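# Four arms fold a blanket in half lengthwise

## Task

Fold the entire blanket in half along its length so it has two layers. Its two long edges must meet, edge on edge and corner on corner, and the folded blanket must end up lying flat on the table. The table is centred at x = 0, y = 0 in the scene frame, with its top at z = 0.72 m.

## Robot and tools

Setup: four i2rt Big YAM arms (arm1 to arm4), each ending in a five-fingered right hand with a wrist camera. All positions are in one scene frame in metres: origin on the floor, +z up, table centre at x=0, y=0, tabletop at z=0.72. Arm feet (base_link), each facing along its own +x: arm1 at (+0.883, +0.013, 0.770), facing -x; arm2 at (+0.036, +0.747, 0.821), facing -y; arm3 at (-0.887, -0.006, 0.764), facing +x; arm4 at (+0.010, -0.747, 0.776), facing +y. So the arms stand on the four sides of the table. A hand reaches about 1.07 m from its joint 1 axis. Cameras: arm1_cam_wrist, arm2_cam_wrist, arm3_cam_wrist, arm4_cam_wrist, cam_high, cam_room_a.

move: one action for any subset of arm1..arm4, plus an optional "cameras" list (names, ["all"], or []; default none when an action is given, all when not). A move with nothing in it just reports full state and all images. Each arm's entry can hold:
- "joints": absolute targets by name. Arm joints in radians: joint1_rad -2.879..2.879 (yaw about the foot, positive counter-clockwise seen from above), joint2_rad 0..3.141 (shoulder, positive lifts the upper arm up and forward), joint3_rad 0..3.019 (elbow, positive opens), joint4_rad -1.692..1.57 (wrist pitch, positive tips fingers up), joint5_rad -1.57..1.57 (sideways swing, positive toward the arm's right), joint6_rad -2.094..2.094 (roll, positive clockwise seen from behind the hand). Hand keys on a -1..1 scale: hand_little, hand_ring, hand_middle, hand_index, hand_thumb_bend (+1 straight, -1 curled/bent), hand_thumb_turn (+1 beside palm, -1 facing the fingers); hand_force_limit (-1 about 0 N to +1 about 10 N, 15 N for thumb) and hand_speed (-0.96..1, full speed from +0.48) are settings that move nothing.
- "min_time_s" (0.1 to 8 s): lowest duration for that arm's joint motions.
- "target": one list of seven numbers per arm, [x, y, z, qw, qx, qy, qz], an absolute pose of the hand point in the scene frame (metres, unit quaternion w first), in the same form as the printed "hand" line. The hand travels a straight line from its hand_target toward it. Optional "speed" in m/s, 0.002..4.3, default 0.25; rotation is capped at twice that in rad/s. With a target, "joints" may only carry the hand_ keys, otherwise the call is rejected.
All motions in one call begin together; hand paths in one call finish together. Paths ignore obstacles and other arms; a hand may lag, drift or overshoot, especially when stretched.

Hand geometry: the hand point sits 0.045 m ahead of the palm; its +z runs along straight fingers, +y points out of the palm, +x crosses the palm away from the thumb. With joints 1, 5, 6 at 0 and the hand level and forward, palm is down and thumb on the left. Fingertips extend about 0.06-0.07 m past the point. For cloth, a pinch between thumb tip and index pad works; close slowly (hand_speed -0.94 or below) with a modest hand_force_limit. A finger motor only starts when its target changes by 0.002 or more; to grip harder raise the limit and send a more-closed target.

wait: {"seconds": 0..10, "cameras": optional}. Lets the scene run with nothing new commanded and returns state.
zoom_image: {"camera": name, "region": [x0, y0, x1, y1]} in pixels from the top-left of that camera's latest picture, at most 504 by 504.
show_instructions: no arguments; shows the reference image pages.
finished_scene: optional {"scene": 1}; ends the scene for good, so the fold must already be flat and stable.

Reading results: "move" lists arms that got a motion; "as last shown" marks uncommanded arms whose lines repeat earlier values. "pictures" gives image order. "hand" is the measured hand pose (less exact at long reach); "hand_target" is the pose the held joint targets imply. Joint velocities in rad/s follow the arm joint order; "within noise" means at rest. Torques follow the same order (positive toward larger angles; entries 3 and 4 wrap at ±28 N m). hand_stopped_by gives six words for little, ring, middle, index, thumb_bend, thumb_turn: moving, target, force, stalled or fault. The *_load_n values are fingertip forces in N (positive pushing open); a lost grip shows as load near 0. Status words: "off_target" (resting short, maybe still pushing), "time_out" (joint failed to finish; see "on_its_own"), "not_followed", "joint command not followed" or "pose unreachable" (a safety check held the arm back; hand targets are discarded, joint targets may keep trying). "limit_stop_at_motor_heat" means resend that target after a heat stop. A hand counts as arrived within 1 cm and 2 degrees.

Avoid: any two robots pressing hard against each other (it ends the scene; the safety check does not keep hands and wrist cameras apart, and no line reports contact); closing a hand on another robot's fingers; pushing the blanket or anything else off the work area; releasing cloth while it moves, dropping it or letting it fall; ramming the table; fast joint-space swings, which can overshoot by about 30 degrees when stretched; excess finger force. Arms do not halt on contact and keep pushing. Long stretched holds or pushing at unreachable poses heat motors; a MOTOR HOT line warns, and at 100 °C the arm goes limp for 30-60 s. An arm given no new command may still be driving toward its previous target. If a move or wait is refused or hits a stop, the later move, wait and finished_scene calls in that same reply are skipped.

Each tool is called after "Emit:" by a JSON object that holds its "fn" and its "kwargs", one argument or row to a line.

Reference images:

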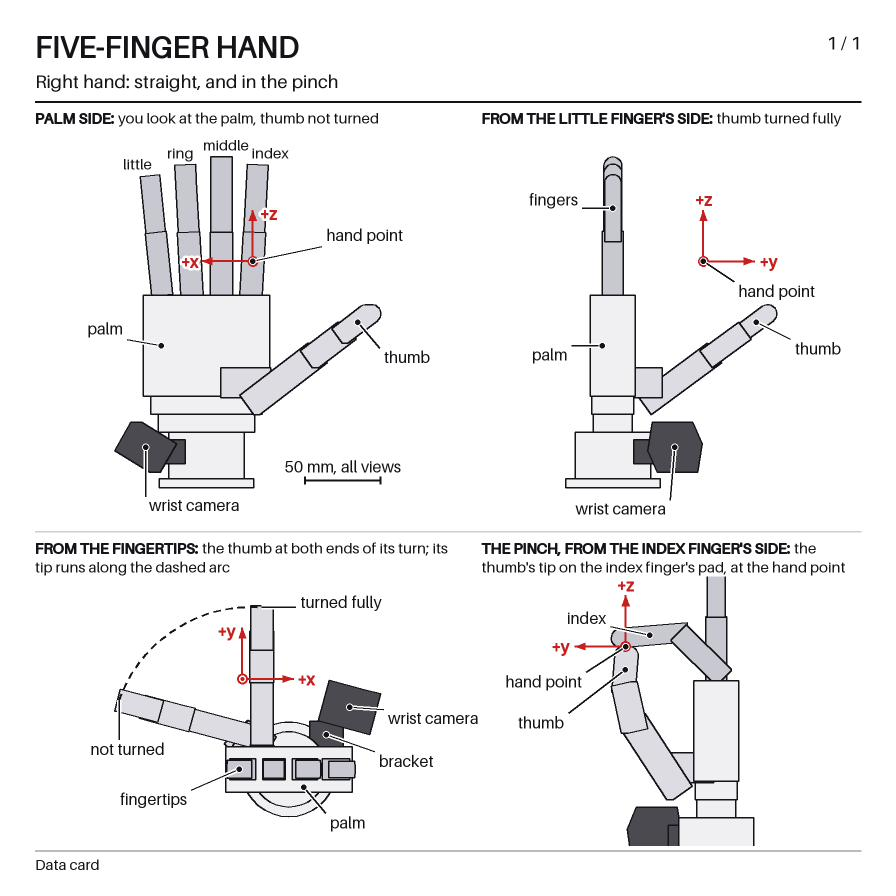

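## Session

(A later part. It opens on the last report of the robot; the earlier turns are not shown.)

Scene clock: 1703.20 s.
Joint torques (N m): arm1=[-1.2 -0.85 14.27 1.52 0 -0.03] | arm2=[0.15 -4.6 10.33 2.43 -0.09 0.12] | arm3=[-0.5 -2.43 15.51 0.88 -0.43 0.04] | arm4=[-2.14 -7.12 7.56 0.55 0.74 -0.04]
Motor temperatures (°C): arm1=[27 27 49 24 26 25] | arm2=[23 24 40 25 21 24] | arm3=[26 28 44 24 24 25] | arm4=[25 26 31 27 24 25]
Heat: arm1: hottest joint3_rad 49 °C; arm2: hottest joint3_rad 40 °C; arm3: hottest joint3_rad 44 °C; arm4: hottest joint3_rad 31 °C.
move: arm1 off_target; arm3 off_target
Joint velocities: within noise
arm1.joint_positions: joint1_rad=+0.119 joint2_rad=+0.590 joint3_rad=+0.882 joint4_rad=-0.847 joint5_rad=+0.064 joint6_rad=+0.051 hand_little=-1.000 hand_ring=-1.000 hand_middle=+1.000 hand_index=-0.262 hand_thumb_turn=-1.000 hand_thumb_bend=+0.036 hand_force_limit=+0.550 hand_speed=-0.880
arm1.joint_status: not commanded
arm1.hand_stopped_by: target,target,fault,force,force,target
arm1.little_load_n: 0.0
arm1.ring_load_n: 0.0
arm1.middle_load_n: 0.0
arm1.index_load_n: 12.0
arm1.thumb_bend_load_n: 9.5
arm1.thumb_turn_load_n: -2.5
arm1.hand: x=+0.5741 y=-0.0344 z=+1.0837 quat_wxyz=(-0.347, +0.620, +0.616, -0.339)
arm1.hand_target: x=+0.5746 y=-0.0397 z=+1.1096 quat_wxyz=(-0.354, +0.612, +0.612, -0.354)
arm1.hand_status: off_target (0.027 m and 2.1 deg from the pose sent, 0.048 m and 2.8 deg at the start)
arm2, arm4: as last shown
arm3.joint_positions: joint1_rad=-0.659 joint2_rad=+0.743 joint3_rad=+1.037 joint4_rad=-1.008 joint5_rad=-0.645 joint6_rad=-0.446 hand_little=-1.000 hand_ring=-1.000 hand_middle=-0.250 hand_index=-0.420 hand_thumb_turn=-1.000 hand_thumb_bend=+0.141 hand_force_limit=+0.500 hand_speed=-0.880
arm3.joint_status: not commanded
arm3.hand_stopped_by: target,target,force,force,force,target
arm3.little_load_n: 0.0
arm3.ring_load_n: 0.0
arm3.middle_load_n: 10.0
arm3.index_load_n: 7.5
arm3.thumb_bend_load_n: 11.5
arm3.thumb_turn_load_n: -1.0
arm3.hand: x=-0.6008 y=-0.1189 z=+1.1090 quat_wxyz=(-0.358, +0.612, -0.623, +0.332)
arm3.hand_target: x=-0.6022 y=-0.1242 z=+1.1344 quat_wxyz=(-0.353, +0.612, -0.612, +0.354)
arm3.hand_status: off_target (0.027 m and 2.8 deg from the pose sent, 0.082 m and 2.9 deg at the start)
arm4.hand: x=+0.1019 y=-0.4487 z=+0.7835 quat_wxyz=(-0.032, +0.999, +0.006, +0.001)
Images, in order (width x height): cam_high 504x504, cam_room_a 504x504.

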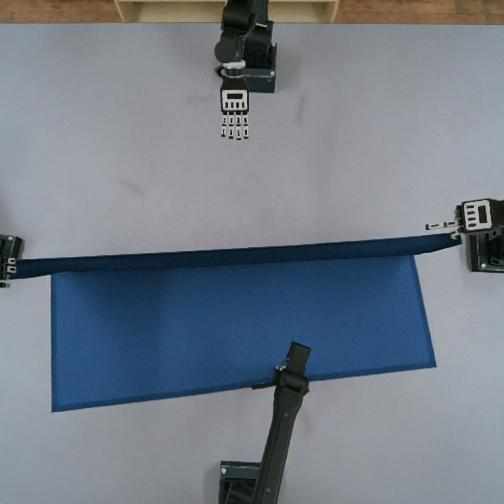

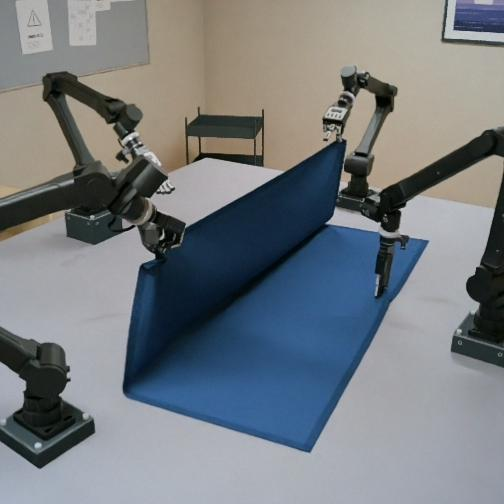

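Emit:
{"fn": "move", "kwargs": {
  "arm4": {"target": [0.08, -0.50, 0.87, 0, 1, 0, 0], "speed": 0.15}
}}

Emit:
{"fn": "move", "kwargs": {
  "arm4": {"target": [-0.43, -0.535, 0.85, 0, 1, 0, 0], "speed": 0.3},
  "cameras": ["arm4_cam_wrist", "cam_high"]
}}

Emit:
{"fn": "zoom_image", "kwargs": {
  "camera": "arm4_cam_wrist",
  "region": [180, 100, 400, 420]
}}

Scene clock: 1714.10 s.
Joint torques (N m): arm1=[-1.2 -0.85 14.28 1.52 -0.02 -0.02] | arm2=[0.56 -4.84 10.26 2.4 -0.11 0.13] | arm3=[-0.5 -2.49 15.51 0.9 -0.42 0.06] | arm4=[0.21 -9.05 11.17 -0.32 0.08 0.12]
Motor temperatures (°C): arm1=[27 27 47 24 26 25] | arm2=[23 24 40 25 21 24] | arm3=[26 28 45 23 24 25] | arm4=[25 26 31 27 24 25]
Heat: arm1: hottest joint3_rad 47 °C; arm2: hottest joint3_rad 40 °C; arm3: hottest joint3_rad 45 °C; arm4: hottest joint3_rad 31 °C.
move: arm4 off_target
Joint velocities: within noise
arm1, arm2, arm3: as last shown
arm1.thumb_turn_load_n: -3.0
arm3.middle_load_n: 9.5
arm3.index_load_n: 7.0
arm3.hand_target: x=-0.6022 y=-0.1243 z=+1.1344 quat_wxyz=(-0.353, +0.612, -0.612, +0.354)
arm4.joint_positions: joint1_rad=-0.286 joint2_rad=+1.261 joint3_rad=+0.834 joint4_rad=-1.156 joint5_rad=-0.004 joint6_rad=-0.328 hand_little=+1.000 hand_ring=+1.000 hand_middle=+1.000 hand_index=+1.000 hand_thumb_turn=+1.000 hand_thumb_bend=+1.000 hand_force_limit=+0.000 hand_speed=-0.800
arm4.joint_status: not commanded
arm4.hand_stopped_by: target,target,target,target,target,target
arm4.little_load_n: 0.5
arm4.ring_load_n: 0.0
arm4.middle_load_n: 0.0
arm4.index_load_n: 0.0
arm4.thumb_bend_load_n: 0.0
arm4.thumb_turn_load_n: 0.0
arm4.hand: x=+0.0805 y=-0.5084 z=+0.8631 quat_wxyz=(+0.005, +1.000, +0.000, -0.003)
arm4.hand_target: x=+0.0800 y=-0.5001 z=+0.8699 quat_wxyz=(+0.000, +1.000, +0.000, +0.000)
arm4.hand_status: off_target (0.011 m and 0.6 deg from the pose sent, 0.103 m and 3.8 deg at the start)
pictures: none

Scene clock: 1716.63 s.
Joint torques (N m): arm1=[-1.26 -0.91 14.28 1.54 -0.02 -0.02] | arm2=[0.09 -5.13 10.32 2.5 -0.11 0.15] | arm3=[-0.5 -2.49 15.53 0.87 -0.42 0.06] | arm4=[-1.2 -16.79 12.07 -0.29 0.09 0.13]
Motor temperatures (°C): arm1=[27 27 47 24 26 25] | arm2=[23 24 40 25 21 24] | arm3=[26 28 45 23 24 25] | arm4=[25 26 31 27 24 25]
Heat: arm1: hottest joint3_rad 47 °C; arm2: hottest joint3_rad 40 °C; arm3: hottest joint3_rad 45 °C; arm4: hottest joint3_rad 31 °C.
move: arm4 off_target
Joint velocities: within noise
arm1, arm3: as last shown
arm1.middle_load_n: -0.5
arm1.thumb_turn_load_n: -2.5
arm2.joint_positions: joint1_rad=-0.221 joint2_rad=+0.882 joint3_rad=+0.736 joint4_rad=-0.681 joint5_rad=-0.198 joint6_rad=-0.204 hand_little=+1.000 hand_ring=+1.000 hand_middle=+1.000 hand_index=+1.000 hand_thumb_turn=-1.000 hand_thumb_bend=+1.000 hand_force_limit=+0.000 hand_speed=-0.800
arm2.joint_status: not commanded
arm2.hand_stopped_by: target,target,target,target,target,target
arm2.little_load_n: 0.0
arm2.ring_load_n: 0.0
arm2.middle_load_n: 0.0
arm2.index_load_n: 0.0
arm2.thumb_bend_load_n: 0.0
arm2.thumb_turn_load_n: 0.0
arm2.hand: x=+0.0044 y=+0.4045 z=+0.9958 quat_wxyz=(-0.002, +0.012, -0.928, +0.373)
arm2.hand_target: x=+0.0000 y=+0.4002 z=+1.0000 quat_wxyz=(+0.000, +0.000, -0.924, +0.382)
arm2.hand_status: not commanded
arm3.middle_load_n: 10.0
arm3.index_load_n: 7.5
arm3.thumb_bend_load_n: 11.0
arm4.joint_positions: joint1_rad=+1.029 joint2_rad=+1.703 joint3_rad=+1.256 joint4_rad=-1.144 joint5_rad=-0.005 joint6_rad=+0.973 hand_little=+1.000 hand_ring=+1.000 hand_middle=+1.000 hand_index=+1.000 hand_thumb_turn=+1.000 hand_thumb_bend=+1.000 hand_force_limit=+0.000 hand_speed=-0.800
arm4.joint_status: not commanded
arm4.hand_stopped_by: target,target,target,target,target,target
arm4.little_load_n: 0.0
arm4.ring_load_n: 0.0
arm4.middle_load_n: 0.0
arm4.index_load_n: 0.0
arm4.thumb_bend_load_n: 0.0
arm4.thumb_turn_load_n: 0.0
arm4.hand: x=-0.4191 y=-0.5444 z=+0.8403 quat_wxyz=(+0.007, +1.000, +0.007, +0.008)
arm4.hand_target: x=-0.4296 y=-0.5353 z=+0.8500 quat_wxyz=(+0.000, +1.000, +0.000, +0.000)
arm4.hand_status: off_target (0.017 m and 1.5 deg from the pose sent, 0.511 m and 0.6 deg at the start)
Images, in order (width x height): arm4_cam_wrist 616x616, cam_high 504x504.

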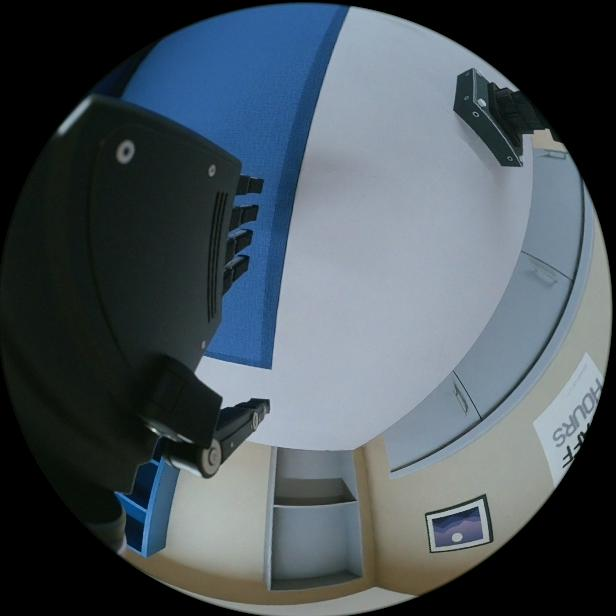

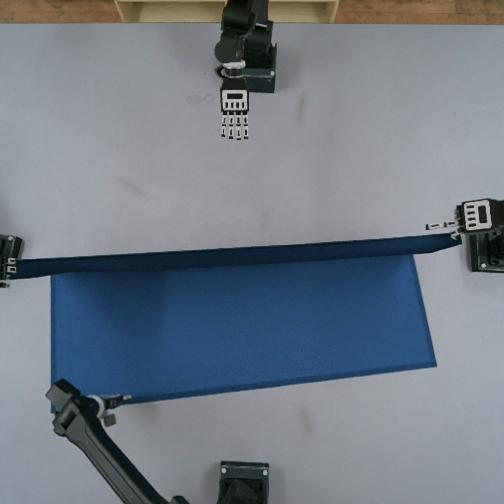

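Scaled by 1.575 from the camera's image (finer frame: 880x880).

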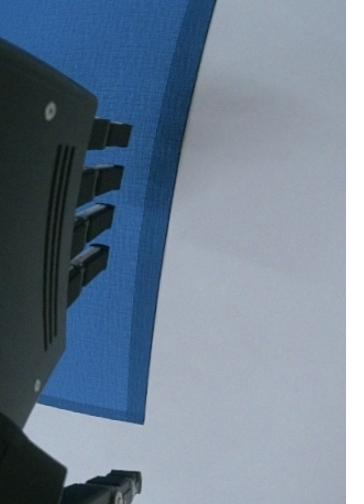

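Emit:
{"fn": "move", "kwargs": {
  "arm4": {"target": [-0.43, -0.525, 0.765, 0, 1, 0, 0], "speed": 0.12}
}}

Emit:
{"fn": "move", "kwargs": {
  "arm1": {"target": [0.574, 0.03, 1.08, 0.3536, -0.6124, -0.6124, 0.3536], "speed": 0.08},
  "arm3": {"target": [-0.602, -0.15, 1.17, 0.3536, -0.6124, 0.6124, -0.3536], "speed": 0.06},
  "cameras": ["arm4_cam_wrist", "cam_high", "cam_room_a"]
}}

Scene clock: 1723.97 s.
Joint torques (N m): arm1=[-1.2 -0.91 14.28 1.55 -0.02 -0.02] | arm2=[0.26 -4.6 10.32 2.52 -0.13 0.16] | arm3=[-0.5 -2.49 15.51 0.87 -0.42 0.06] | arm4=[-1.55 -15.27 7.02 0.99 -0.03 -0.01]
Motor temperatures (°C): arm1=[27 27 46 24 25 25] | arm2=[23 24 40 25 21 24] | arm3=[26 28 46 23 24 25] | arm4=[25 26 32 27 24 25]
Heat: arm1: hottest joint3_rad 46 °C; arm2: hottest joint3_rad 40 °C; arm3: hottest joint3_rad 46 °C; arm4: hottest joint3_rad 32 °C.
move: arm4 off_target
Joint velocities: within noise
arm1, arm2, arm3: as last shown
arm1.middle_load_n: 0.0
arm1.thumb_turn_load_n: -3.0
arm4.joint_positions: joint1_rad=+1.021 joint2_rad=+1.793 joint3_rad=+1.228 joint4_rad=-0.972 joint5_rad=-0.001 joint6_rad=+0.973 hand_little=+1.000 hand_ring=+1.000 hand_middle=+1.000 hand_index=+1.000 hand_thumb_turn=+1.000 hand_thumb_bend=+1.000 hand_force_limit=+0.000 hand_speed=-0.800
arm4.joint_status: not commanded
arm4.hand_stopped_by: target,target,target,target,target,target
arm4.little_load_n: 0.0
arm4.ring_load_n: 0.0
arm4.middle_load_n: -0.5
arm4.index_load_n: 0.0
arm4.thumb_bend_load_n: 0.0
arm4.thumb_turn_load_n: 0.0
arm4.hand: x=-0.4379 y=-0.5261 z=+0.7881 quat_wxyz=(-0.009, +1.000, +0.003, -0.014)
arm4.hand_target: x=-0.4294 y=-0.5256 z=+0.7658 quat_wxyz=(+0.000, +1.000, +0.000, +0.000)
arm4.hand_status: off_target (0.024 m and 1.9 deg from the pose sent, 0.079 m and 1.5 deg at the start)
pictures: none

Scene clock: 1725.60 s.
Joint torques (N m): arm1=[-3.66 -0.85 10.11 2.66 -0.31 -0.23] | arm2=[0.21 -5.13 10.26 2.59 -0.11 0.14] | arm3=[-0.91 -3.37 15.57 0.8 -0.39 0.05] | arm4=[-1.44 -15.09 6.98 0.83 -0.04 -0.01]
Motor temperatures (°C): arm1=[27 27 46 24 25 25] | arm2=[23 24 40 25 21 24] | arm3=[26 28 46 23 24 25] | arm4=[25 26 32 27 24 25]
Heat: arm1: hottest joint3_rad 46 °C; arm2: hottest joint3_rad 40 °C; arm3: hottest joint3_rad 46 °C; arm4: hottest joint3_rad 32 °C.
move: arm1 done; arm3 off_target
Joint velocities: within noise
arm1.joint_positions: joint1_rad=-0.247 joint2_rad=+0.591 joint3_rad=+0.854 joint4_rad=-0.813 joint5_rad=-0.276 joint6_rad=-0.131 hand_little=-1.000 hand_ring=-1.000 hand_middle=+1.000 hand_index=-0.262 hand_thumb_turn=-1.000 hand_thumb_bend=+0.036 hand_force_limit=+0.550 hand_speed=-0.880
arm1.joint_status: not commanded
arm1.hand_stopped_by: target,target,fault,force,force,target
arm1.little_load_n: 0.0
arm1.ring_load_n: 0.0
arm1.middle_load_n: 0.0
arm1.index_load_n: 12.0
arm1.thumb_bend_load_n: 9.0
arm1.thumb_turn_load_n: -3.0
arm1.hand: x=+0.5746 y=+0.0239 z=+1.0785 quat_wxyz=(-0.345, +0.614, +0.614, -0.357)
arm1.hand_target: x=+0.5741 y=+0.0299 z=+1.0800 quat_wxyz=(-0.354, +0.612, +0.612, -0.353)
arm1.hand_status: done (0.006 m and 1.0 deg from the pose sent, 0.065 m and 2.1 deg at the start)
arm2, arm4: as last shown
arm2.ring_load_n: -0.5
arm2.index_load_n: -0.5
arm3.joint_positions: joint1_rad=-0.734 joint2_rad=+0.829 joint3_rad=+1.173 joint4_rad=-1.101 joint5_rad=-0.707 joint6_rad=-0.509 hand_little=-1.000 hand_ring=-1.000 hand_middle=-0.250 hand_index=-0.420 hand_thumb_turn=-1.000 hand_thumb_bend=+0.141 hand_force_limit=+0.500 hand_speed=-0.880
arm3.joint_status: not commanded
arm3.hand_stopped_by: target,target,force,force,force,target
arm3.little_load_n: 0.0
arm3.ring_load_n: 0.0
arm3.middle_load_n: 10.0
arm3.index_load_n: 7.5
arm3.thumb_bend_load_n: 11.0
arm3.thumb_turn_load_n: -1.0
arm3.hand: x=-0.5993 y=-0.1427 z=+1.1436 quat_wxyz=(-0.361, +0.612, -0.622, +0.329)
arm3.hand_target: x=-0.6022 y=-0.1491 z=+1.1693 quat_wxyz=(-0.353, +0.612, -0.613, +0.354)
arm3.hand_status: off_target (0.028 m and 3.1 deg from the pose sent, 0.068 m and 2.8 deg at the start)
arm4.joint_positions: joint1_rad=+1.021 joint2_rad=+1.793 joint3_rad=+1.228 joint4_rad=-0.968 joint5_rad=-0.001 joint6_rad=+0.973 hand_little=+1.000 hand_ring=+1.000 hand_middle=+1.000 hand_index=+1.000 hand_thumb_turn=+1.000 hand_thumb_bend=+1.000 hand_force_limit=+0.000 hand_speed=-0.800
arm4.hand: x=-0.4388 y=-0.5256 z=+0.7881 quat_wxyz=(-0.011, +1.000, +0.003, -0.015)
arm4.hand_target: x=-0.4293 y=-0.5257 z=+0.7658 quat_wxyz=(+0.000, +1.000, +0.000, +0.000)
Images, in order (width x height): arm4_cam_wrist 616x616, cam_high 504x504, cam_room_a 504x504.

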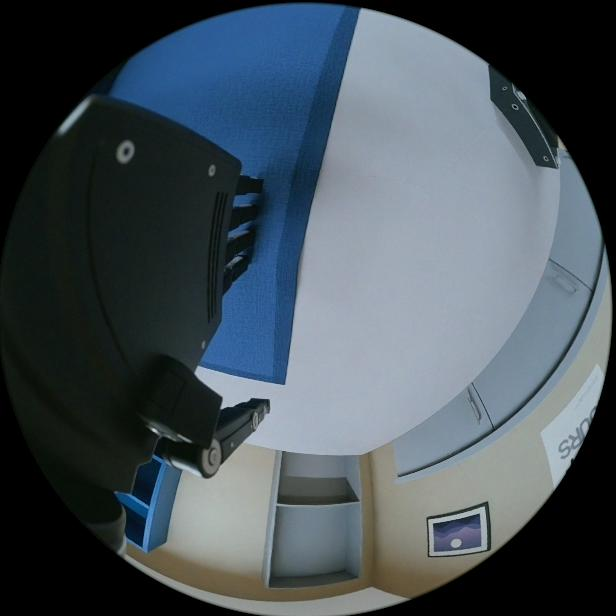

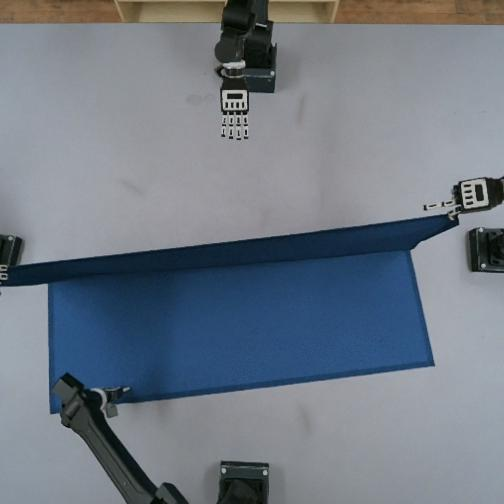

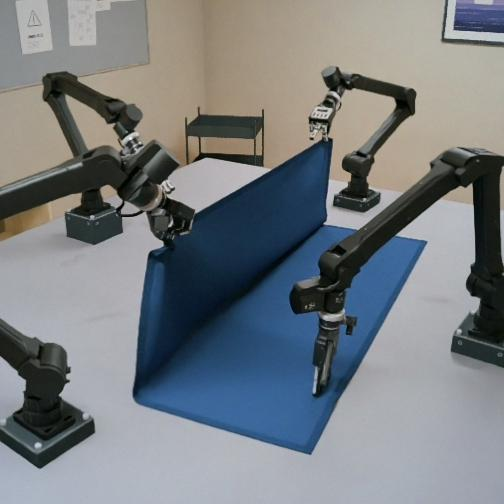

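Emit:
{"fn": "move", "kwargs": {
  "arm1": {"target": [0.572, 0.075, 1.07, 0.3536, -0.6124, -0.6124, 0.3536], "speed": 0.08},
  "arm3": {"target": [-0.602, -0.165, 1.185, 0.3536, -0.6124, 0.6124, -0.3536], "speed": 0.06},
  "cameras": ["cam_high"]
}}

Emit:
{"fn": "zoom_image", "kwargs": {
  "camera": "cam_high",
  "region": [340, 180, 500, 400]
}}

Emit:
{"fn": "zoom_image", "kwargs": {
  "camera": "cam_high",
  "region": [0, 220, 160, 440]
}}

Scene clock: 1740.37 s.
Joint torques (N m): arm1=[-4.01 -1.67 10.07 2.56 -0.32 -0.3] | arm2=[0.56 -4.6 10.24 2.44 -0.11 0.12] | arm3=[-1.14 -3.9 15.61 0.76 -0.35 0.03] | arm4=[-1.79 -15.27 7.04 0.77 -0.04 -0.03]
Motor temperatures (°C): arm1=[27 26 45 24 25 25] | arm2=[23 24 40 25 21 24] | arm3=[26 28 46 23 24 25] | arm4=[25 26 32 27 24 25]
Heat: arm1: hottest joint3_rad 45 °C; arm2: hottest joint3_rad 40 °C; arm3: hottest joint3_rad 46 °C; arm4: hottest joint3_rad 32 °C.
move: arm1 done; arm3 off_target
Joint velocities: within noise
arm1.joint_positions: joint1_rad=-0.458 joint2_rad=+0.652 joint3_rad=+0.850 joint4_rad=-0.792 joint5_rad=-0.460 joint6_rad=-0.251 hand_little=-1.000 hand_ring=-1.000 hand_middle=+1.000 hand_index=-0.262 hand_thumb_turn=-1.000 hand_thumb_bend=+0.036 hand_force_limit=+0.550 hand_speed=-0.880
arm1.joint_status: not commanded
arm1.hand_stopped_by: target,target,fault,force,force,target
arm1.little_load_n: 0.0
arm1.ring_load_n: 0.0
arm1.middle_load_n: 0.0
arm1.index_load_n: 12.0
arm1.thumb_bend_load_n: 9.5
arm1.thumb_turn_load_n: -3.0
arm1.hand: x=+0.5711 y=+0.0671 z=+1.0689 quat_wxyz=(-0.343, +0.613, +0.614, -0.359)
arm1.hand_target: x=+0.5720 y=+0.0748 z=+1.0701 quat_wxyz=(-0.354, +0.612, +0.612, -0.354)
arm1.hand_status: done (0.008 m and 1.4 deg from the pose sent, 0.052 m and 1.0 deg at the start)
arm2, arm4: as last shown
arm2.ring_load_n: 0.0
arm2.index_load_n: 0.0
arm3.joint_positions: joint1_rad=-0.773 joint2_rad=+0.877 joint3_rad=+1.239 joint4_rad=-1.145 joint5_rad=-0.740 joint6_rad=-0.544 hand_little=-1.000 hand_ring=-1.000 hand_middle=-0.250 hand_index=-0.420 hand_thumb_turn=-1.000 hand_thumb_bend=+0.141 hand_force_limit=+0.500 hand_speed=-0.880
arm3.joint_status: not commanded
arm3.hand_stopped_by: target,target,force,force,force,target
arm3.little_load_n: 0.0
arm3.ring_load_n: 0.0
arm3.middle_load_n: 11.0
arm3.index_load_n: 7.5
arm3.thumb_bend_load_n: 11.5
arm3.thumb_turn_load_n: -1.0
arm3.hand: x=-0.5982 y=-0.1569 z=+1.1583 quat_wxyz=(-0.363, +0.612, -0.622, +0.327)
arm3.hand_target: x=-0.6022 y=-0.1640 z=+1.1843 quat_wxyz=(-0.353, +0.612, -0.613, +0.354)
arm3.hand_status: off_target (0.028 m and 3.4 deg from the pose sent, 0.047 m and 3.1 deg at the start)
Images, in order (width x height): cam_high 504x504.

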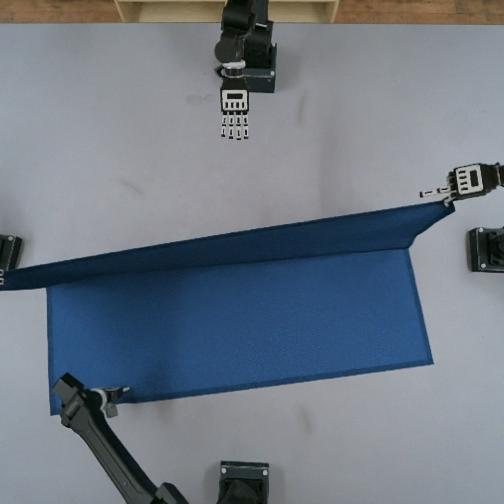

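Scaled by 2.291.

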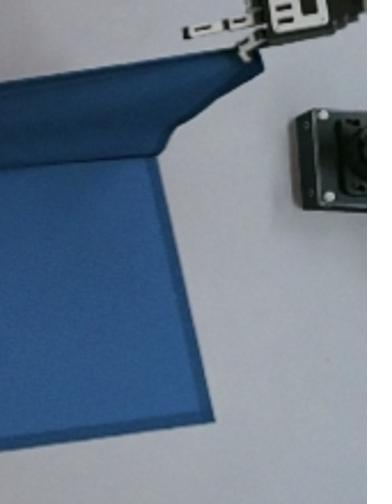

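Scaled by 2.291.

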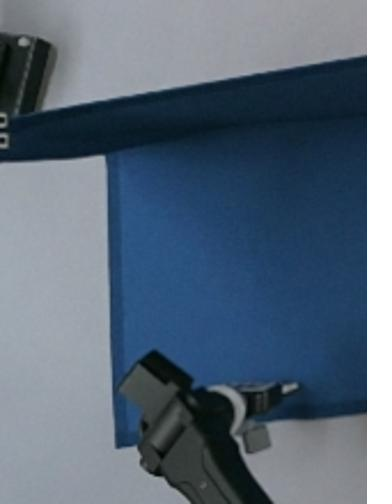

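Emit:
{"fn": "move", "kwargs": {
  "arm1": {"target": [0.570, 0.105, 1.06, 0.3536, -0.6124, -0.6124, 0.3536], "speed": 0.08}
}}

Emit:
{"fn": "move", "kwargs": {
  "arm1": {"target": [0.545, -0.01, 1.11, 0.3536, -0.6124, -0.6124, 0.3536], "speed": 0.12},
  "arm3": {"target": [-0.635, -0.165, 1.14, 0.3536, -0.6124, 0.6124, -0.3536], "speed": 0.12}
}}

Emit:
{"fn": "move", "kwargs": {
  "arm1": {"target": [0.565, -0.20, 1.065, 0.3536, -0.6124, -0.6124, 0.3536], "speed": 0.15},
  "arm3": {"target": [-0.615, -0.34, 1.075, 0.3536, -0.6124, 0.6124, -0.3536], "speed": 0.15},
  "cameras": ["cam_high", "cam_room_a", "arm1_cam_wrist", "arm3_cam_wrist"]
}}

Scene clock: 1756.43 s.
Joint torques (N m): arm1=[-4.25 -2.2 10.02 2.48 -0.31 -0.27] | arm2=[0.15 -4.95 10.3 2.48 -0.09 0.13] | arm3=[-1.14 -3.84 15.62 0.76 -0.32 0.03] | arm4=[-1.26 -15.21 6.98 0.84 -0.03 0.01]
Motor temperatures (°C): arm1=[27 26 44 24 25 26] | arm2=[23 24 40 25 21 24] | arm3=[26 28 48 23 24 25] | arm4=[25 27 32 27 24 25]
Heat: arm1: hottest joint3_rad 44 °C; arm2: hottest joint3_rad 40 °C; arm3: hottest joint3_rad 48 °C; arm4: hottest joint3_rad 32 °C.
move: arm1 done
Joint velocities: within noise
arm1.joint_positions: joint1_rad=-0.569 joint2_rad=+0.706 joint3_rad=+0.847 joint4_rad=-0.770 joint5_rad=-0.556 joint6_rad=-0.325 hand_little=-1.000 hand_ring=-1.000 hand_middle=+1.000 hand_index=-0.262 hand_thumb_turn=-1.000 hand_thumb_bend=+0.036 hand_force_limit=+0.550 hand_speed=-0.880
arm1.joint_status: not commanded
arm1.hand_stopped_by: target,target,fault,force,force,target
arm1.little_load_n: 0.5
arm1.ring_load_n: 0.5
arm1.middle_load_n: 0.0
arm1.index_load_n: 12.0
arm1.thumb_bend_load_n: 9.0
arm1.thumb_turn_load_n: -3.5
arm1.hand: x=+0.5682 y=+0.0955 z=+1.0599 quat_wxyz=(-0.343, +0.612, +0.615, -0.361)
arm1.hand_target: x=+0.5701 y=+0.1048 z=+1.0600 quat_wxyz=(-0.353, +0.613, +0.612, -0.353)
arm1.hand_status: done (0.010 m and 1.5 deg from the pose sent, 0.039 m and 1.4 deg at the start)
arm2, arm3, arm4: as last shown
arm3.joint_positions: joint1_rad=-0.773 joint2_rad=+0.877 joint3_rad=+1.239 joint4_rad=-1.145 joint5_rad=-0.741 joint6_rad=-0.544 hand_little=-1.000 hand_ring=-1.000 hand_middle=-0.250 hand_index=-0.420 hand_thumb_turn=-1.000 hand_thumb_bend=+0.141 hand_force_limit=+0.500 hand_speed=-0.880
arm3.thumb_bend_load_n: 11.0
arm3.hand: x=-0.5981 y=-0.1567 z=+1.1584 quat_wxyz=(-0.363, +0.612, -0.621, +0.327)
pictures: none

Scene clock: 1758.23 s.
Joint torques (N m): arm1=[-1.67 -1.85 14.08 1.5 -0.03 -0.02] | arm2=[0.62 -4.72 10.3 2.51 -0.11 0.11] | arm3=[-0.91 -4.48 10.33 0.75 -0.45 0.04] | arm4=[-1.49 -15.21 6.97 0.8 -0.03 -0.01]
Motor temperatures (°C): arm1=[27 26 44 24 25 26] | arm2=[23 24 40 25 21 24] | arm3=[26 28 48 23 24 25] | arm4=[25 27 32 27 24 25]
Heat: arm1: hottest joint3_rad 44 °C; arm2: hottest joint3_rad 40 °C; arm3: hottest joint3_rad 48 °C; arm4: hottest joint3_rad 32 °C.
move: arm1 off_target; arm3 done
Joint velocities: within noise
arm1.joint_positions: joint1_rad=-0.039 joint2_rad=+0.669 joint3_rad=+0.907 joint4_rad=-0.787 joint5_rad=-0.079 joint6_rad=-0.029 hand_little=-1.000 hand_ring=-1.000 hand_middle=+1.000 hand_index=-0.262 hand_thumb_turn=-1.000 hand_thumb_bend=+0.036 hand_force_limit=+0.550 hand_speed=-0.880
arm1.joint_status: not commanded
arm1.hand_stopped_by: target,target,fault,force,force,target
arm1.little_load_n: 0.0
arm1.ring_load_n: 0.0
arm1.middle_load_n: 0.0
arm1.index_load_n: 11.5
arm1.thumb_bend_load_n: 9.0
arm1.thumb_turn_load_n: -3.0
arm1.hand: x=+0.5461 y=-0.0065 z=+1.0860 quat_wxyz=(-0.345, +0.619, +0.616, -0.344)
arm1.hand_target: x=+0.5456 y=-0.0099 z=+1.1096 quat_wxyz=(-0.354, +0.612, +0.612, -0.354)
arm1.hand_status: off_target (0.024 m and 1.7 deg from the pose sent, 0.119 m and 1.5 deg at the start)
arm2, arm4: as last shown
arm2.ring_load_n: 0.5
arm3.joint_positions: joint1_rad=-0.896 joint2_rad=+0.820 joint3_rad=+1.155 joint4_rad=-1.161 joint5_rad=-0.826 joint6_rad=-0.666 hand_little=-1.000 hand_ring=-1.000 hand_middle=-0.250 hand_index=-0.420 hand_thumb_turn=-1.000 hand_thumb_bend=+0.141 hand_force_limit=+0.500 hand_speed=-0.880
arm3.joint_status: not commanded
arm3.hand_stopped_by: target,target,force,force,force,target
arm3.little_load_n: 0.0
arm3.ring_load_n: 0.0
arm3.middle_load_n: 10.0
arm3.index_load_n: 7.5
arm3.thumb_bend_load_n: 11.5
arm3.thumb_turn_load_n: -1.0
arm3.hand: x=-0.6276 y=-0.1649 z=+1.1375 quat_wxyz=(-0.361, +0.613, -0.612, +0.346)
arm3.hand_target: x=-0.6347 y=-0.1649 z=+1.1399 quat_wxyz=(-0.354, +0.612, -0.613, +0.353)
arm3.hand_status: done (0.008 m and 1.2 deg from the pose sent, 0.042 m and 3.4 deg at the start)
arm4.joint_positions: joint1_rad=+1.021 joint2_rad=+1.793 joint3_rad=+1.228 joint4_rad=-0.968 joint5_rad=-0.002 joint6_rad=+0.973 hand_little=+1.000 hand_ring=+1.000 hand_middle=+1.000 hand_index=+1.000 hand_thumb_turn=+1.000 hand_thumb_bend=+1.000 hand_force_limit=+0.000 hand_speed=-0.800
arm4.hand: x=-0.4388 y=-0.5256 z=+0.7881 quat_wxyz=(-0.010, +1.000, +0.003, -0.015)
pictures: none

Scene clock: 1760.37 s.
Joint torques (N m): arm1=[-1.32 -4.19 11.85 2.32 0.16 -0.02] | arm2=[0.38 -4.78 10.28 2.58 -0.11 0.12] | arm3=[-1.08 -9.23 15.23 1.55 -0.6 0.06] | arm4=[-1.55 -14.97 6.98 0.85 -0.04 0]
Motor temperatures (°C): arm1=[27 26 45 24 25 26] | arm2=[23 24 40 25 21 24] | arm3=[26 28 48 23 24 25] | arm4=[25 27 32 27 24 25]
Heat: arm1: hottest joint3_rad 45 °C; arm2: hottest joint3_rad 40 °C; arm3: hottest joint3_rad 48 °C; arm4: hottest joint3_rad 32 °C.
move: arm1 off_target; arm3 off_target
Joint velocities: within noise
arm1.joint_positions: joint1_rad=+0.813 joint2_rad=+0.823 joint3_rad=+0.902 joint4_rad=-0.787 joint5_rad=+0.650 joint6_rad=+0.461 hand_little=-1.000 hand_ring=-1.000 hand_middle=+1.000 hand_index=-0.262 hand_thumb_turn=-1.000 hand_thumb_bend=+0.036 hand_force_limit=+0.550 hand_speed=-0.880
arm1.joint_status: not commanded
arm1.hand_stopped_by: target,target,fault,force,force,target
arm1.little_load_n: 0.0
arm1.ring_load_n: 0.0
arm1.middle_load_n: 0.0
arm1.index_load_n: 12.0
arm1.thumb_bend_load_n: 9.5
arm1.thumb_turn_load_n: -3.5
arm1.hand: x=+0.5645 y=-0.1915 z=+1.0491 quat_wxyz=(-0.357, +0.615, +0.618, -0.334)
arm1.hand_target: x=+0.5653 y=-0.1997 z=+1.0650 quat_wxyz=(-0.353, +0.612, +0.612, -0.354)
arm1.hand_status: off_target (0.018 m and 2.4 deg from the pose sent, 0.196 m and 1.7 deg at the start)
arm2, arm4: as last shown
arm2.ring_load_n: 0.0
arm3.joint_positions: joint1_rad=-1.094 joint2_rad=+1.240 joint3_rad=+1.226 joint4_rad=-1.075 joint5_rad=-0.947 joint6_rad=-0.918 hand_little=-1.000 hand_ring=-1.000 hand_middle=-0.250 hand_index=-0.420 hand_thumb_turn=-1.000 hand_thumb_bend=+0.141 hand_force_limit=+0.500 hand_speed=-0.880
arm3.joint_status: not commanded
arm3.hand_stopped_by: target,target,force,force,force,target
arm3.little_load_n: 0.0
arm3.ring_load_n: 0.0
arm3.middle_load_n: 9.5
arm3.index_load_n: 7.0
arm3.thumb_bend_load_n: 11.0
arm3.thumb_turn_load_n: -1.0
arm3.hand: x=-0.6138 y=-0.3191 z=+1.0501 quat_wxyz=(-0.372, +0.606, -0.626, +0.320)
arm3.hand_target: x=-0.6158 y=-0.3385 z=+1.0751 quat_wxyz=(-0.353, +0.613, -0.612, +0.354)
arm3.hand_status: off_target (0.032 m and 4.8 deg from the pose sent, 0.186 m and 1.1 deg at the start)
arm4.ring_load_n: -0.5
pictures: arm1_cam_wrist, arm3_cam_wrist, cam_high, cam_room_a
Images, in order (width x height): arm1_cam_wrist 616x616, arm3_cam_wrist 616x616, cam_high 504x504, cam_room_a 504x504.

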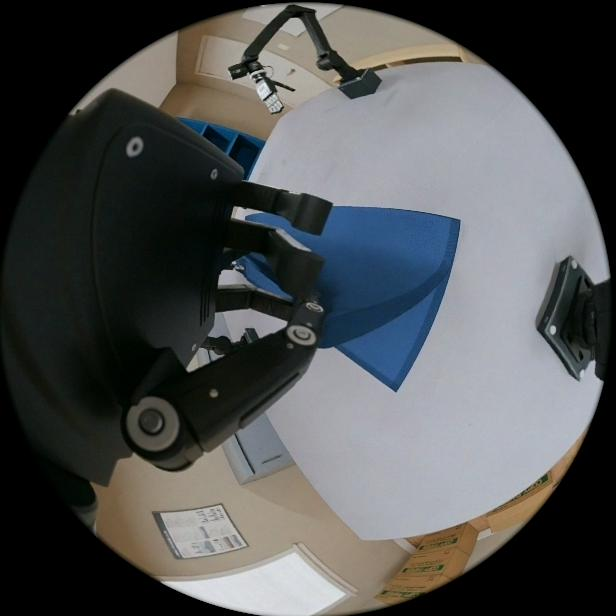

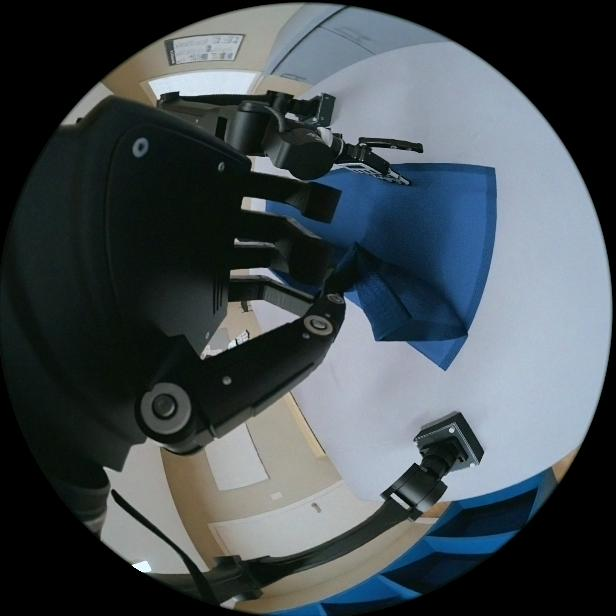

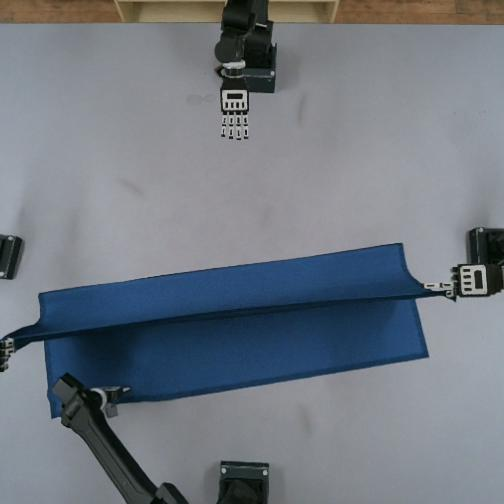

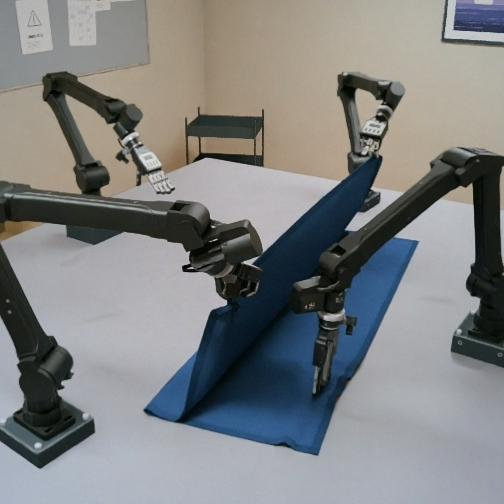

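Emit:
{"fn": "move", "kwargs": {
  "arm1": {"target": [0.568, -0.300, 0.957, 0.3536, -0.6124, -0.6124, 0.3536], "speed": 0.13},
  "arm3": {"target": [-0.611, -0.478, 0.965, 0.3536, -0.6124, 0.6124, -0.3536], "speed": 0.13},
  "cameras": ["cam_high", "cam_room_a", "arm1_cam_wrist", "arm3_cam_wrist"]
}}

Scene clock: 1775.53 s.
Joint torques (N m): arm1=[-0.85 -6.71 9.62 2.37 0.32 -0.03] | arm2=[0.62 -5.01 10.3 2.51 -0.1 0.15] | arm3=[-1.49 -14.1 14.49 1.48 -0.62 0.03] | arm4=[-1.49 -15.03 7.01 0.83 -0.04 -0.02]
Motor temperatures (°C): arm1=[27 26 47 24 25 25] | arm2=[23 24 40 25 21 24] | arm3=[26 28 50 23 24 25] | arm4=[25 27 32 27 23 25]
Heat: arm1: hottest joint3_rad 47 °C; arm2: hottest joint3_rad 40 °C; arm3: hottest joint3_rad 50 °C; arm4: hottest joint3_rad 32 °C.
move: arm1 off_target; arm3 off_target
Joint velocities: within noise
arm1.joint_positions: joint1_rad=+1.036 joint2_rad=+1.097 joint3_rad=+0.821 joint4_rad=-0.552 joint5_rad=+0.818 joint6_rad=+0.668 hand_little=-1.000 hand_ring=-1.000 hand_middle=+1.000 hand_index=-0.262 hand_thumb_turn=-1.000 hand_thumb_bend=+0.036 hand_force_limit=+0.550 hand_speed=-0.880
arm1.joint_status: not commanded
arm1.hand_stopped_by: target,target,fault,force,force,target
arm1.little_load_n: 0.0
arm1.ring_load_n: 0.0
arm1.middle_load_n: 0.0
arm1.index_load_n: 11.0
arm1.thumb_bend_load_n: 9.0
arm1.thumb_turn_load_n: -3.0
arm1.hand: x=+0.5634 y=-0.2903 z=+0.9536 quat_wxyz=(-0.360, +0.615, +0.612, -0.342)
arm1.hand_target: x=+0.5681 y=-0.2998 z=+0.9569 quat_wxyz=(-0.354, +0.612, +0.612, -0.353)
arm1.hand_status: off_target (0.011 m and 1.6 deg from the pose sent, 0.142 m and 2.4 deg at the start)
arm2, arm4: as last shown
arm3.joint_positions: joint1_rad=-1.175 joint2_rad=+1.627 joint3_rad=+1.359 joint4_rad=-0.929 joint5_rad=-0.989 joint6_rad=-1.050 hand_little=-1.000 hand_ring=-1.000 hand_middle=-0.250 hand_index=-0.420 hand_thumb_turn=-1.000 hand_thumb_bend=+0.141 hand_force_limit=+0.500 hand_speed=-0.880
arm3.joint_status: not commanded
arm3.hand_stopped_by: target,target,force,force,force,target
arm3.little_load_n: 0.0
arm3.ring_load_n: 0.0
arm3.middle_load_n: 9.5
arm3.index_load_n: 7.5
arm3.thumb_bend_load_n: 11.0
arm3.thumb_turn_load_n: -1.0
arm3.hand: x=-0.6055 y=-0.4488 z=+0.9446 quat_wxyz=(-0.376, +0.606, -0.624, +0.320)
arm3.hand_target: x=-0.6119 y=-0.4762 z=+0.9655 quat_wxyz=(-0.353, +0.613, -0.613, +0.353)
arm3.hand_status: off_target (0.036 m and 4.8 deg from the pose sent, 0.180 m and 4.8 deg at the start)
arm4.ring_load_n: 0.0
arm4.middle_load_n: -1.0
pictures: arm1_cam_wrist, arm3_cam_wrist, cam_high, cam_room_a
Images, in order (width x height): arm1_cam_wrist 616x616, arm3_cam_wrist 616x616, cam_high 504x504, cam_room_a 504x504.

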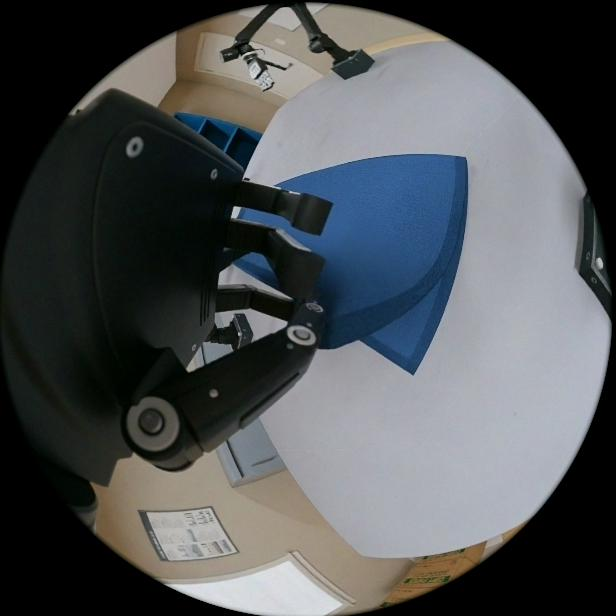

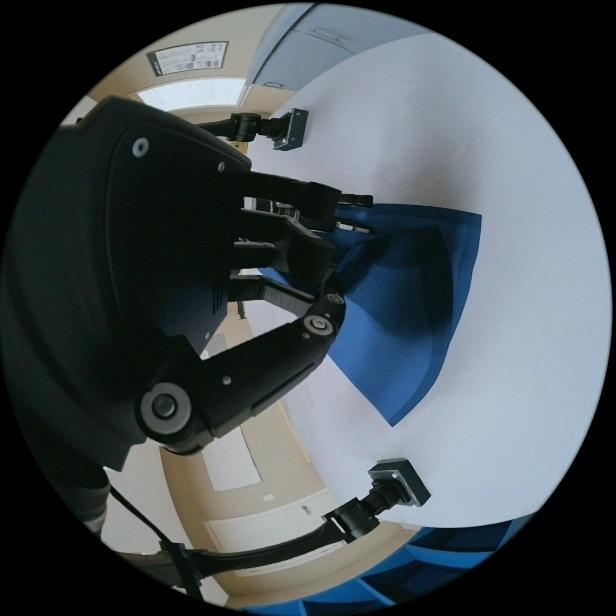

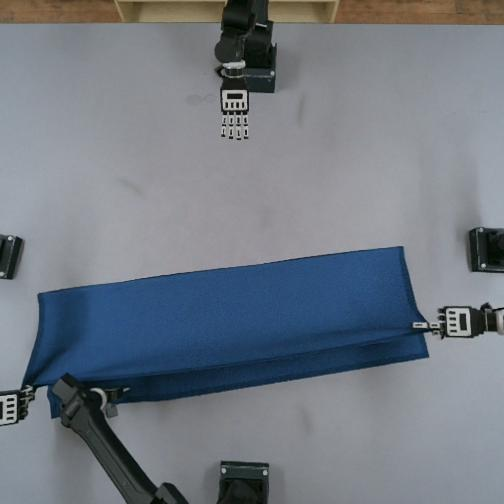

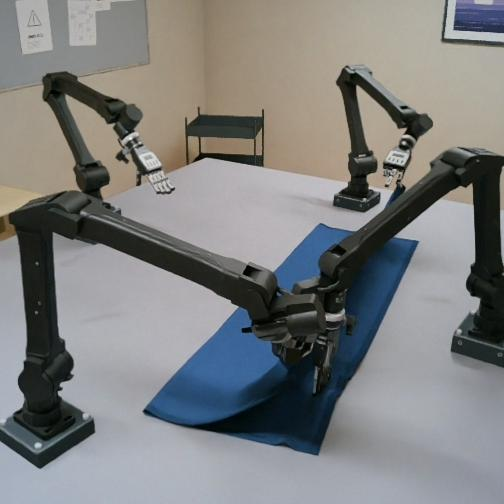

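Emit:
{"fn": "move", "kwargs": {
  "arm4": {"target": [-0.40, -0.62, 0.87, 0, 1, 0, 0], "speed": 0.2}
}}

Emit:
{"fn": "move", "kwargs": {
  "arm4": {"target": [0.0, -0.66, 0.98, 0, 1, 0, 0], "speed": 0.3},
  "cameras": ["cam_high", "cam_room_a", "arm1_cam_wrist", "arm3_cam_wrist"]
}}

Emit:
{"fn": "zoom_image", "kwargs": {
  "camera": "cam_high",
  "region": [10, 280, 210, 440]
}}

Emit:
{"fn": "zoom_image", "kwargs": {
  "camera": "arm3_cam_wrist",
  "region": [260, 150, 520, 450]
}}

Scene clock: 1785.37 s.
Joint torques (N m): arm1=[-0.91 -6.71 9.63 2.39 0.3 -0.01] | arm2=[0.56 -4.66 10.29 2.45 -0.09 0.13] | arm3=[-1.44 -14.04 14.49 1.48 -0.62 0.05] | arm4=[-0.44 -13.04 8.29 -0.24 0.01 0.15]
Motor temperatures (°C): arm1=[27 26 45 24 26 25] | arm2=[23 24 40 25 21 24] | arm3=[26 28 49 23 24 25] | arm4=[25 27 32 27 23 25]
Heat: arm1: hottest joint3_rad 45 °C; arm2: hottest joint3_rad 40 °C; arm3: hottest joint3_rad 49 °C; arm4: hottest joint3_rad 32 °C.
move: arm4 off_target
Joint velocities: within noise
arm1, arm3: as last shown
arm1.joint_positions: joint1_rad=+1.036 joint2_rad=+1.097 joint3_rad=+0.821 joint4_rad=-0.552 joint5_rad=+0.819 joint6_rad=+0.669 hand_little=-1.000 hand_ring=-1.000 hand_middle=+1.000 hand_index=-0.262 hand_thumb_turn=-1.000 hand_thumb_bend=+0.036 hand_force_limit=+0.550 hand_speed=-0.880
arm1.index_load_n: 11.5
arm1.thumb_bend_load_n: 9.5
arm1.hand: x=+0.5633 y=-0.2903 z=+0.9536 quat_wxyz=(-0.360, +0.616, +0.612, -0.342)
arm1.hand_target: x=+0.5680 y=-0.2998 z=+0.9569 quat_wxyz=(-0.353, +0.612, +0.612, -0.353)
arm2.joint_positions: joint1_rad=-0.221 joint2_rad=+0.882 joint3_rad=+0.736 joint4_rad=-0.681 joint5_rad=-0.198 joint6_rad=-0.204 hand_little=+1.000 hand_ring=+1.000 hand_middle=+1.000 hand_index=+1.000 hand_thumb_turn=-1.000 hand_thumb_bend=+1.000 hand_force_limit=+0.000 hand_speed=-0.800
arm2.joint_status: not commanded
arm2.hand_stopped_by: target,target,target,target,target,target
arm2.little_load_n: 0.0
arm2.ring_load_n: 0.0
arm2.middle_load_n: 0.0
arm2.index_load_n: -0.5
arm2.thumb_bend_load_n: 0.0
arm2.thumb_turn_load_n: 0.0
arm2.hand: x=+0.0044 y=+0.4045 z=+0.9958 quat_wxyz=(-0.002, +0.012, -0.928, +0.373)
arm2.hand_target: x=+0.0000 y=+0.4002 z=+1.0000 quat_wxyz=(+0.000, +0.000, -0.924, +0.382)
arm2.hand_status: not commanded
arm3.joint_positions: joint1_rad=-1.175 joint2_rad=+1.627 joint3_rad=+1.359 joint4_rad=-0.929 joint5_rad=-0.989 joint6_rad=-1.051 hand_little=-1.000 hand_ring=-1.000 hand_middle=-0.250 hand_index=-0.420 hand_thumb_turn=-1.000 hand_thumb_bend=+0.141 hand_force_limit=+0.500 hand_speed=-0.880
arm3.middle_load_n: 9.0
arm3.index_load_n: 7.0
arm3.hand: x=-0.6055 y=-0.4489 z=+0.9445 quat_wxyz=(-0.375, +0.606, -0.624, +0.320)
arm3.hand_target: x=-0.6119 y=-0.4762 z=+0.9655 quat_wxyz=(-0.353, +0.612, -0.613, +0.353)
arm4.joint_positions: joint1_rad=+1.150 joint2_rad=+1.510 joint3_rad=+1.129 joint4_rad=-1.157 joint5_rad=-0.002 joint6_rad=+1.101 hand_little=+1.000 hand_ring=+1.000 hand_middle=+1.000 hand_index=+1.000 hand_thumb_turn=+1.000 hand_thumb_bend=+1.000 hand_force_limit=+0.000 hand_speed=-0.800
arm4.joint_status: not commanded
arm4.hand_stopped_by: target,target,target,target,target,target
arm4.little_load_n: 0.0
arm4.ring_load_n: 0.0
arm4.middle_load_n: 0.0
arm4.index_load_n: 0.0
arm4.thumb_bend_load_n: 0.0
arm4.thumb_turn_load_n: 0.0
arm4.hand: x=-0.4050 y=-0.6154 z=+0.8786 quat_wxyz=(-0.007, +1.000, +0.003, -0.014)
arm4.hand_target: x=-0.3999 y=-0.6199 z=+0.8703 quat_wxyz=(+0.000, +1.000, +0.000, +0.000)
arm4.hand_status: off_target (0.011 m and 1.8 deg from the pose sent, 0.131 m and 2.2 deg at the start)
pictures: none

Scene clock: 1787.97 s.
Joint torques (N m): arm1=[-0.91 -6.71 9.65 2.4 0.3 -0.02] | arm2=[0.15 -4.78 10.35 2.47 -0.1 0.11] | arm3=[-1.44 -14.15 14.48 1.5 -0.62 0.05] | arm4=[-1.44 -0.09 12.55 -0.23 -0.08 -0.06]
Motor temperatures (°C): arm1=[27 26 45 24 26 25] | arm2=[23 24 40 25 21 24] | arm3=[26 29 49 23 24 25] | arm4=[25 27 32 27 23 25]
Heat: arm1: hottest joint3_rad 45 °C; arm2: hottest joint3_rad 40 °C; arm3: hottest joint3_rad 49 °C; arm4: hottest joint3_rad 32 °C.
move: arm4 off_target
Joint velocities: within noise
arm1, arm2, arm3: as last shown
arm1.index_load_n: 11.0
arm1.thumb_bend_load_n: 9.0
arm2.little_load_n: 0.5
arm2.middle_load_n: -0.5
arm2.index_load_n: 0.0
arm3.hand: x=-0.6056 y=-0.4489 z=+0.9445 quat_wxyz=(-0.375, +0.606, -0.623, +0.320)
arm3.hand_target: x=-0.6119 y=-0.4762 z=+0.9655 quat_wxyz=(-0.353, +0.613, -0.613, +0.353)
arm4.joint_positions: joint1_rad=-0.086 joint2_rad=+0.675 joint3_rad=+0.776 joint4_rad=-1.692 joint5_rad=+0.002 joint6_rad=-0.128 hand_little=+1.000 hand_ring=+1.000 hand_middle=+1.000 hand_index=+1.000 hand_thumb_turn=+1.000 hand_thumb_bend=+1.000 hand_force_limit=+0.000 hand_speed=-0.800
arm4.joint_status: not commanded
arm4.hand_stopped_by: target,target,target,target,target,target
arm4.little_load_n: 0.0
arm4.ring_load_n: 0.0
arm4.middle_load_n: 0.0
arm4.index_load_n: 0.0
arm4.thumb_bend_load_n: 0.0
arm4.thumb_turn_load_n: 0.0
arm4.hand: x=-0.0020 y=-0.6655 z=+0.9685 quat_wxyz=(+0.010, +1.000, +0.000, +0.000)
arm4.hand_target: x=-0.0001 y=-0.6602 z=+0.9796 quat_wxyz=(+0.000, +1.000, +0.000, +0.000)
arm4.hand_status: off_target (0.013 m and 1.1 deg from the pose sent, 0.420 m and 1.8 deg at the start)
pictures: arm1_cam_wrist, arm3_cam_wrist, cam_high, cam_room_a
Images, in order (width x height): arm1_cam_wrist 616x616, arm3_cam_wrist 616x616, cam_high 504x504, cam_room_a 504x504.

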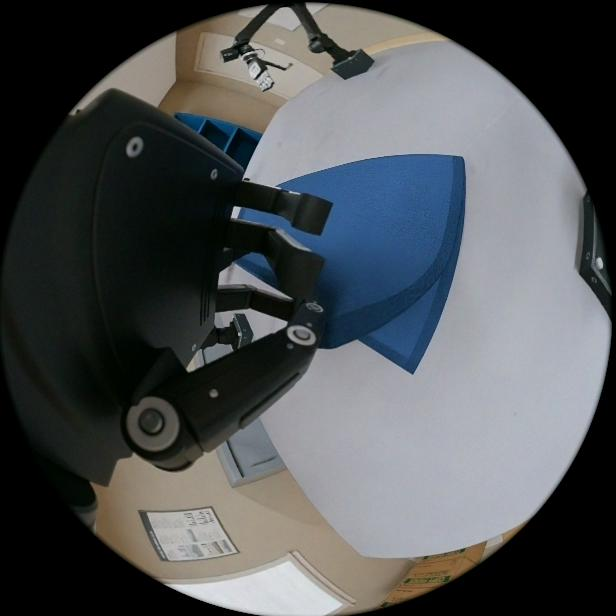

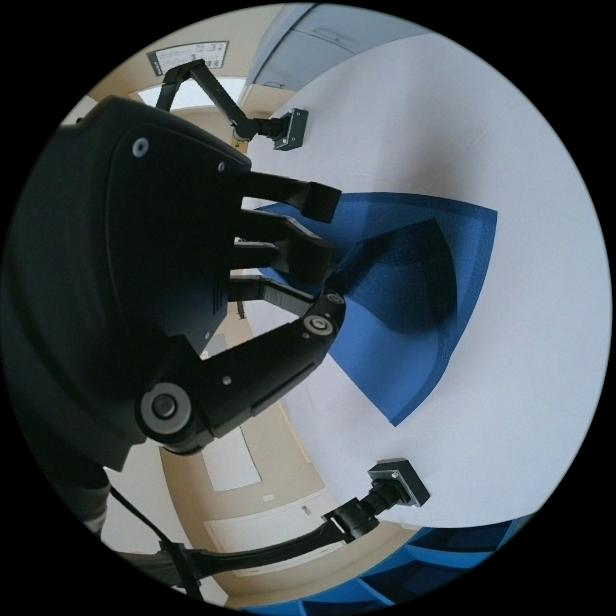

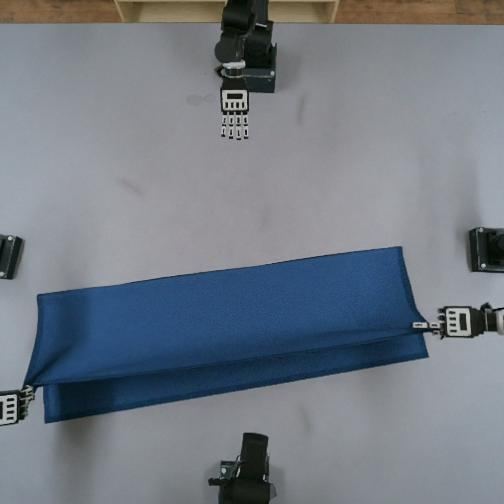

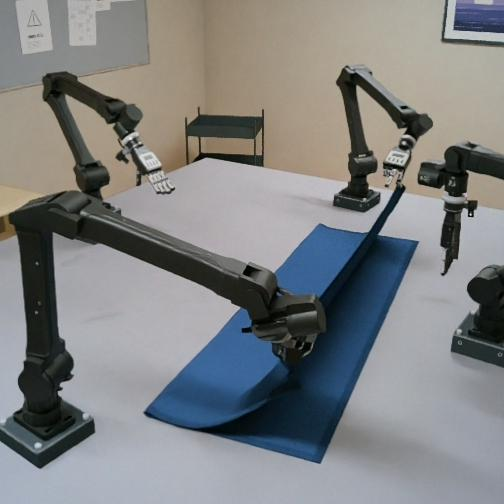

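Scaled by 2.520.

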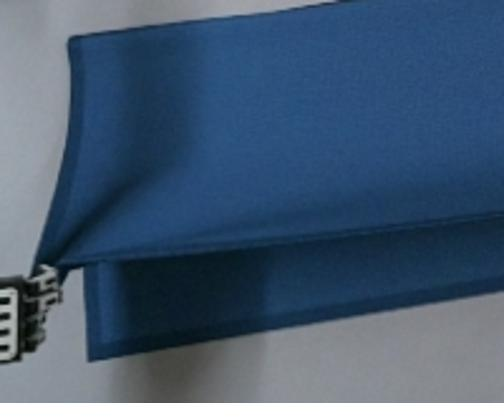

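Scaled by 1.680 from the camera's image (finer frame: 880x880).

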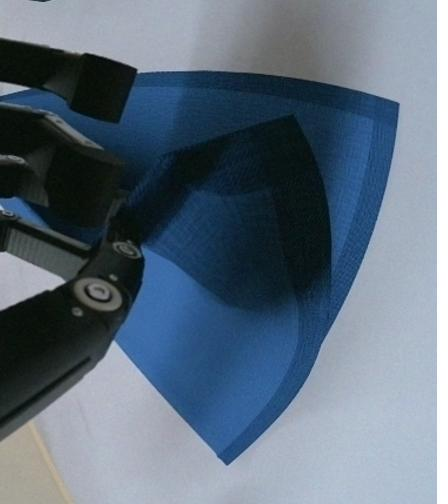

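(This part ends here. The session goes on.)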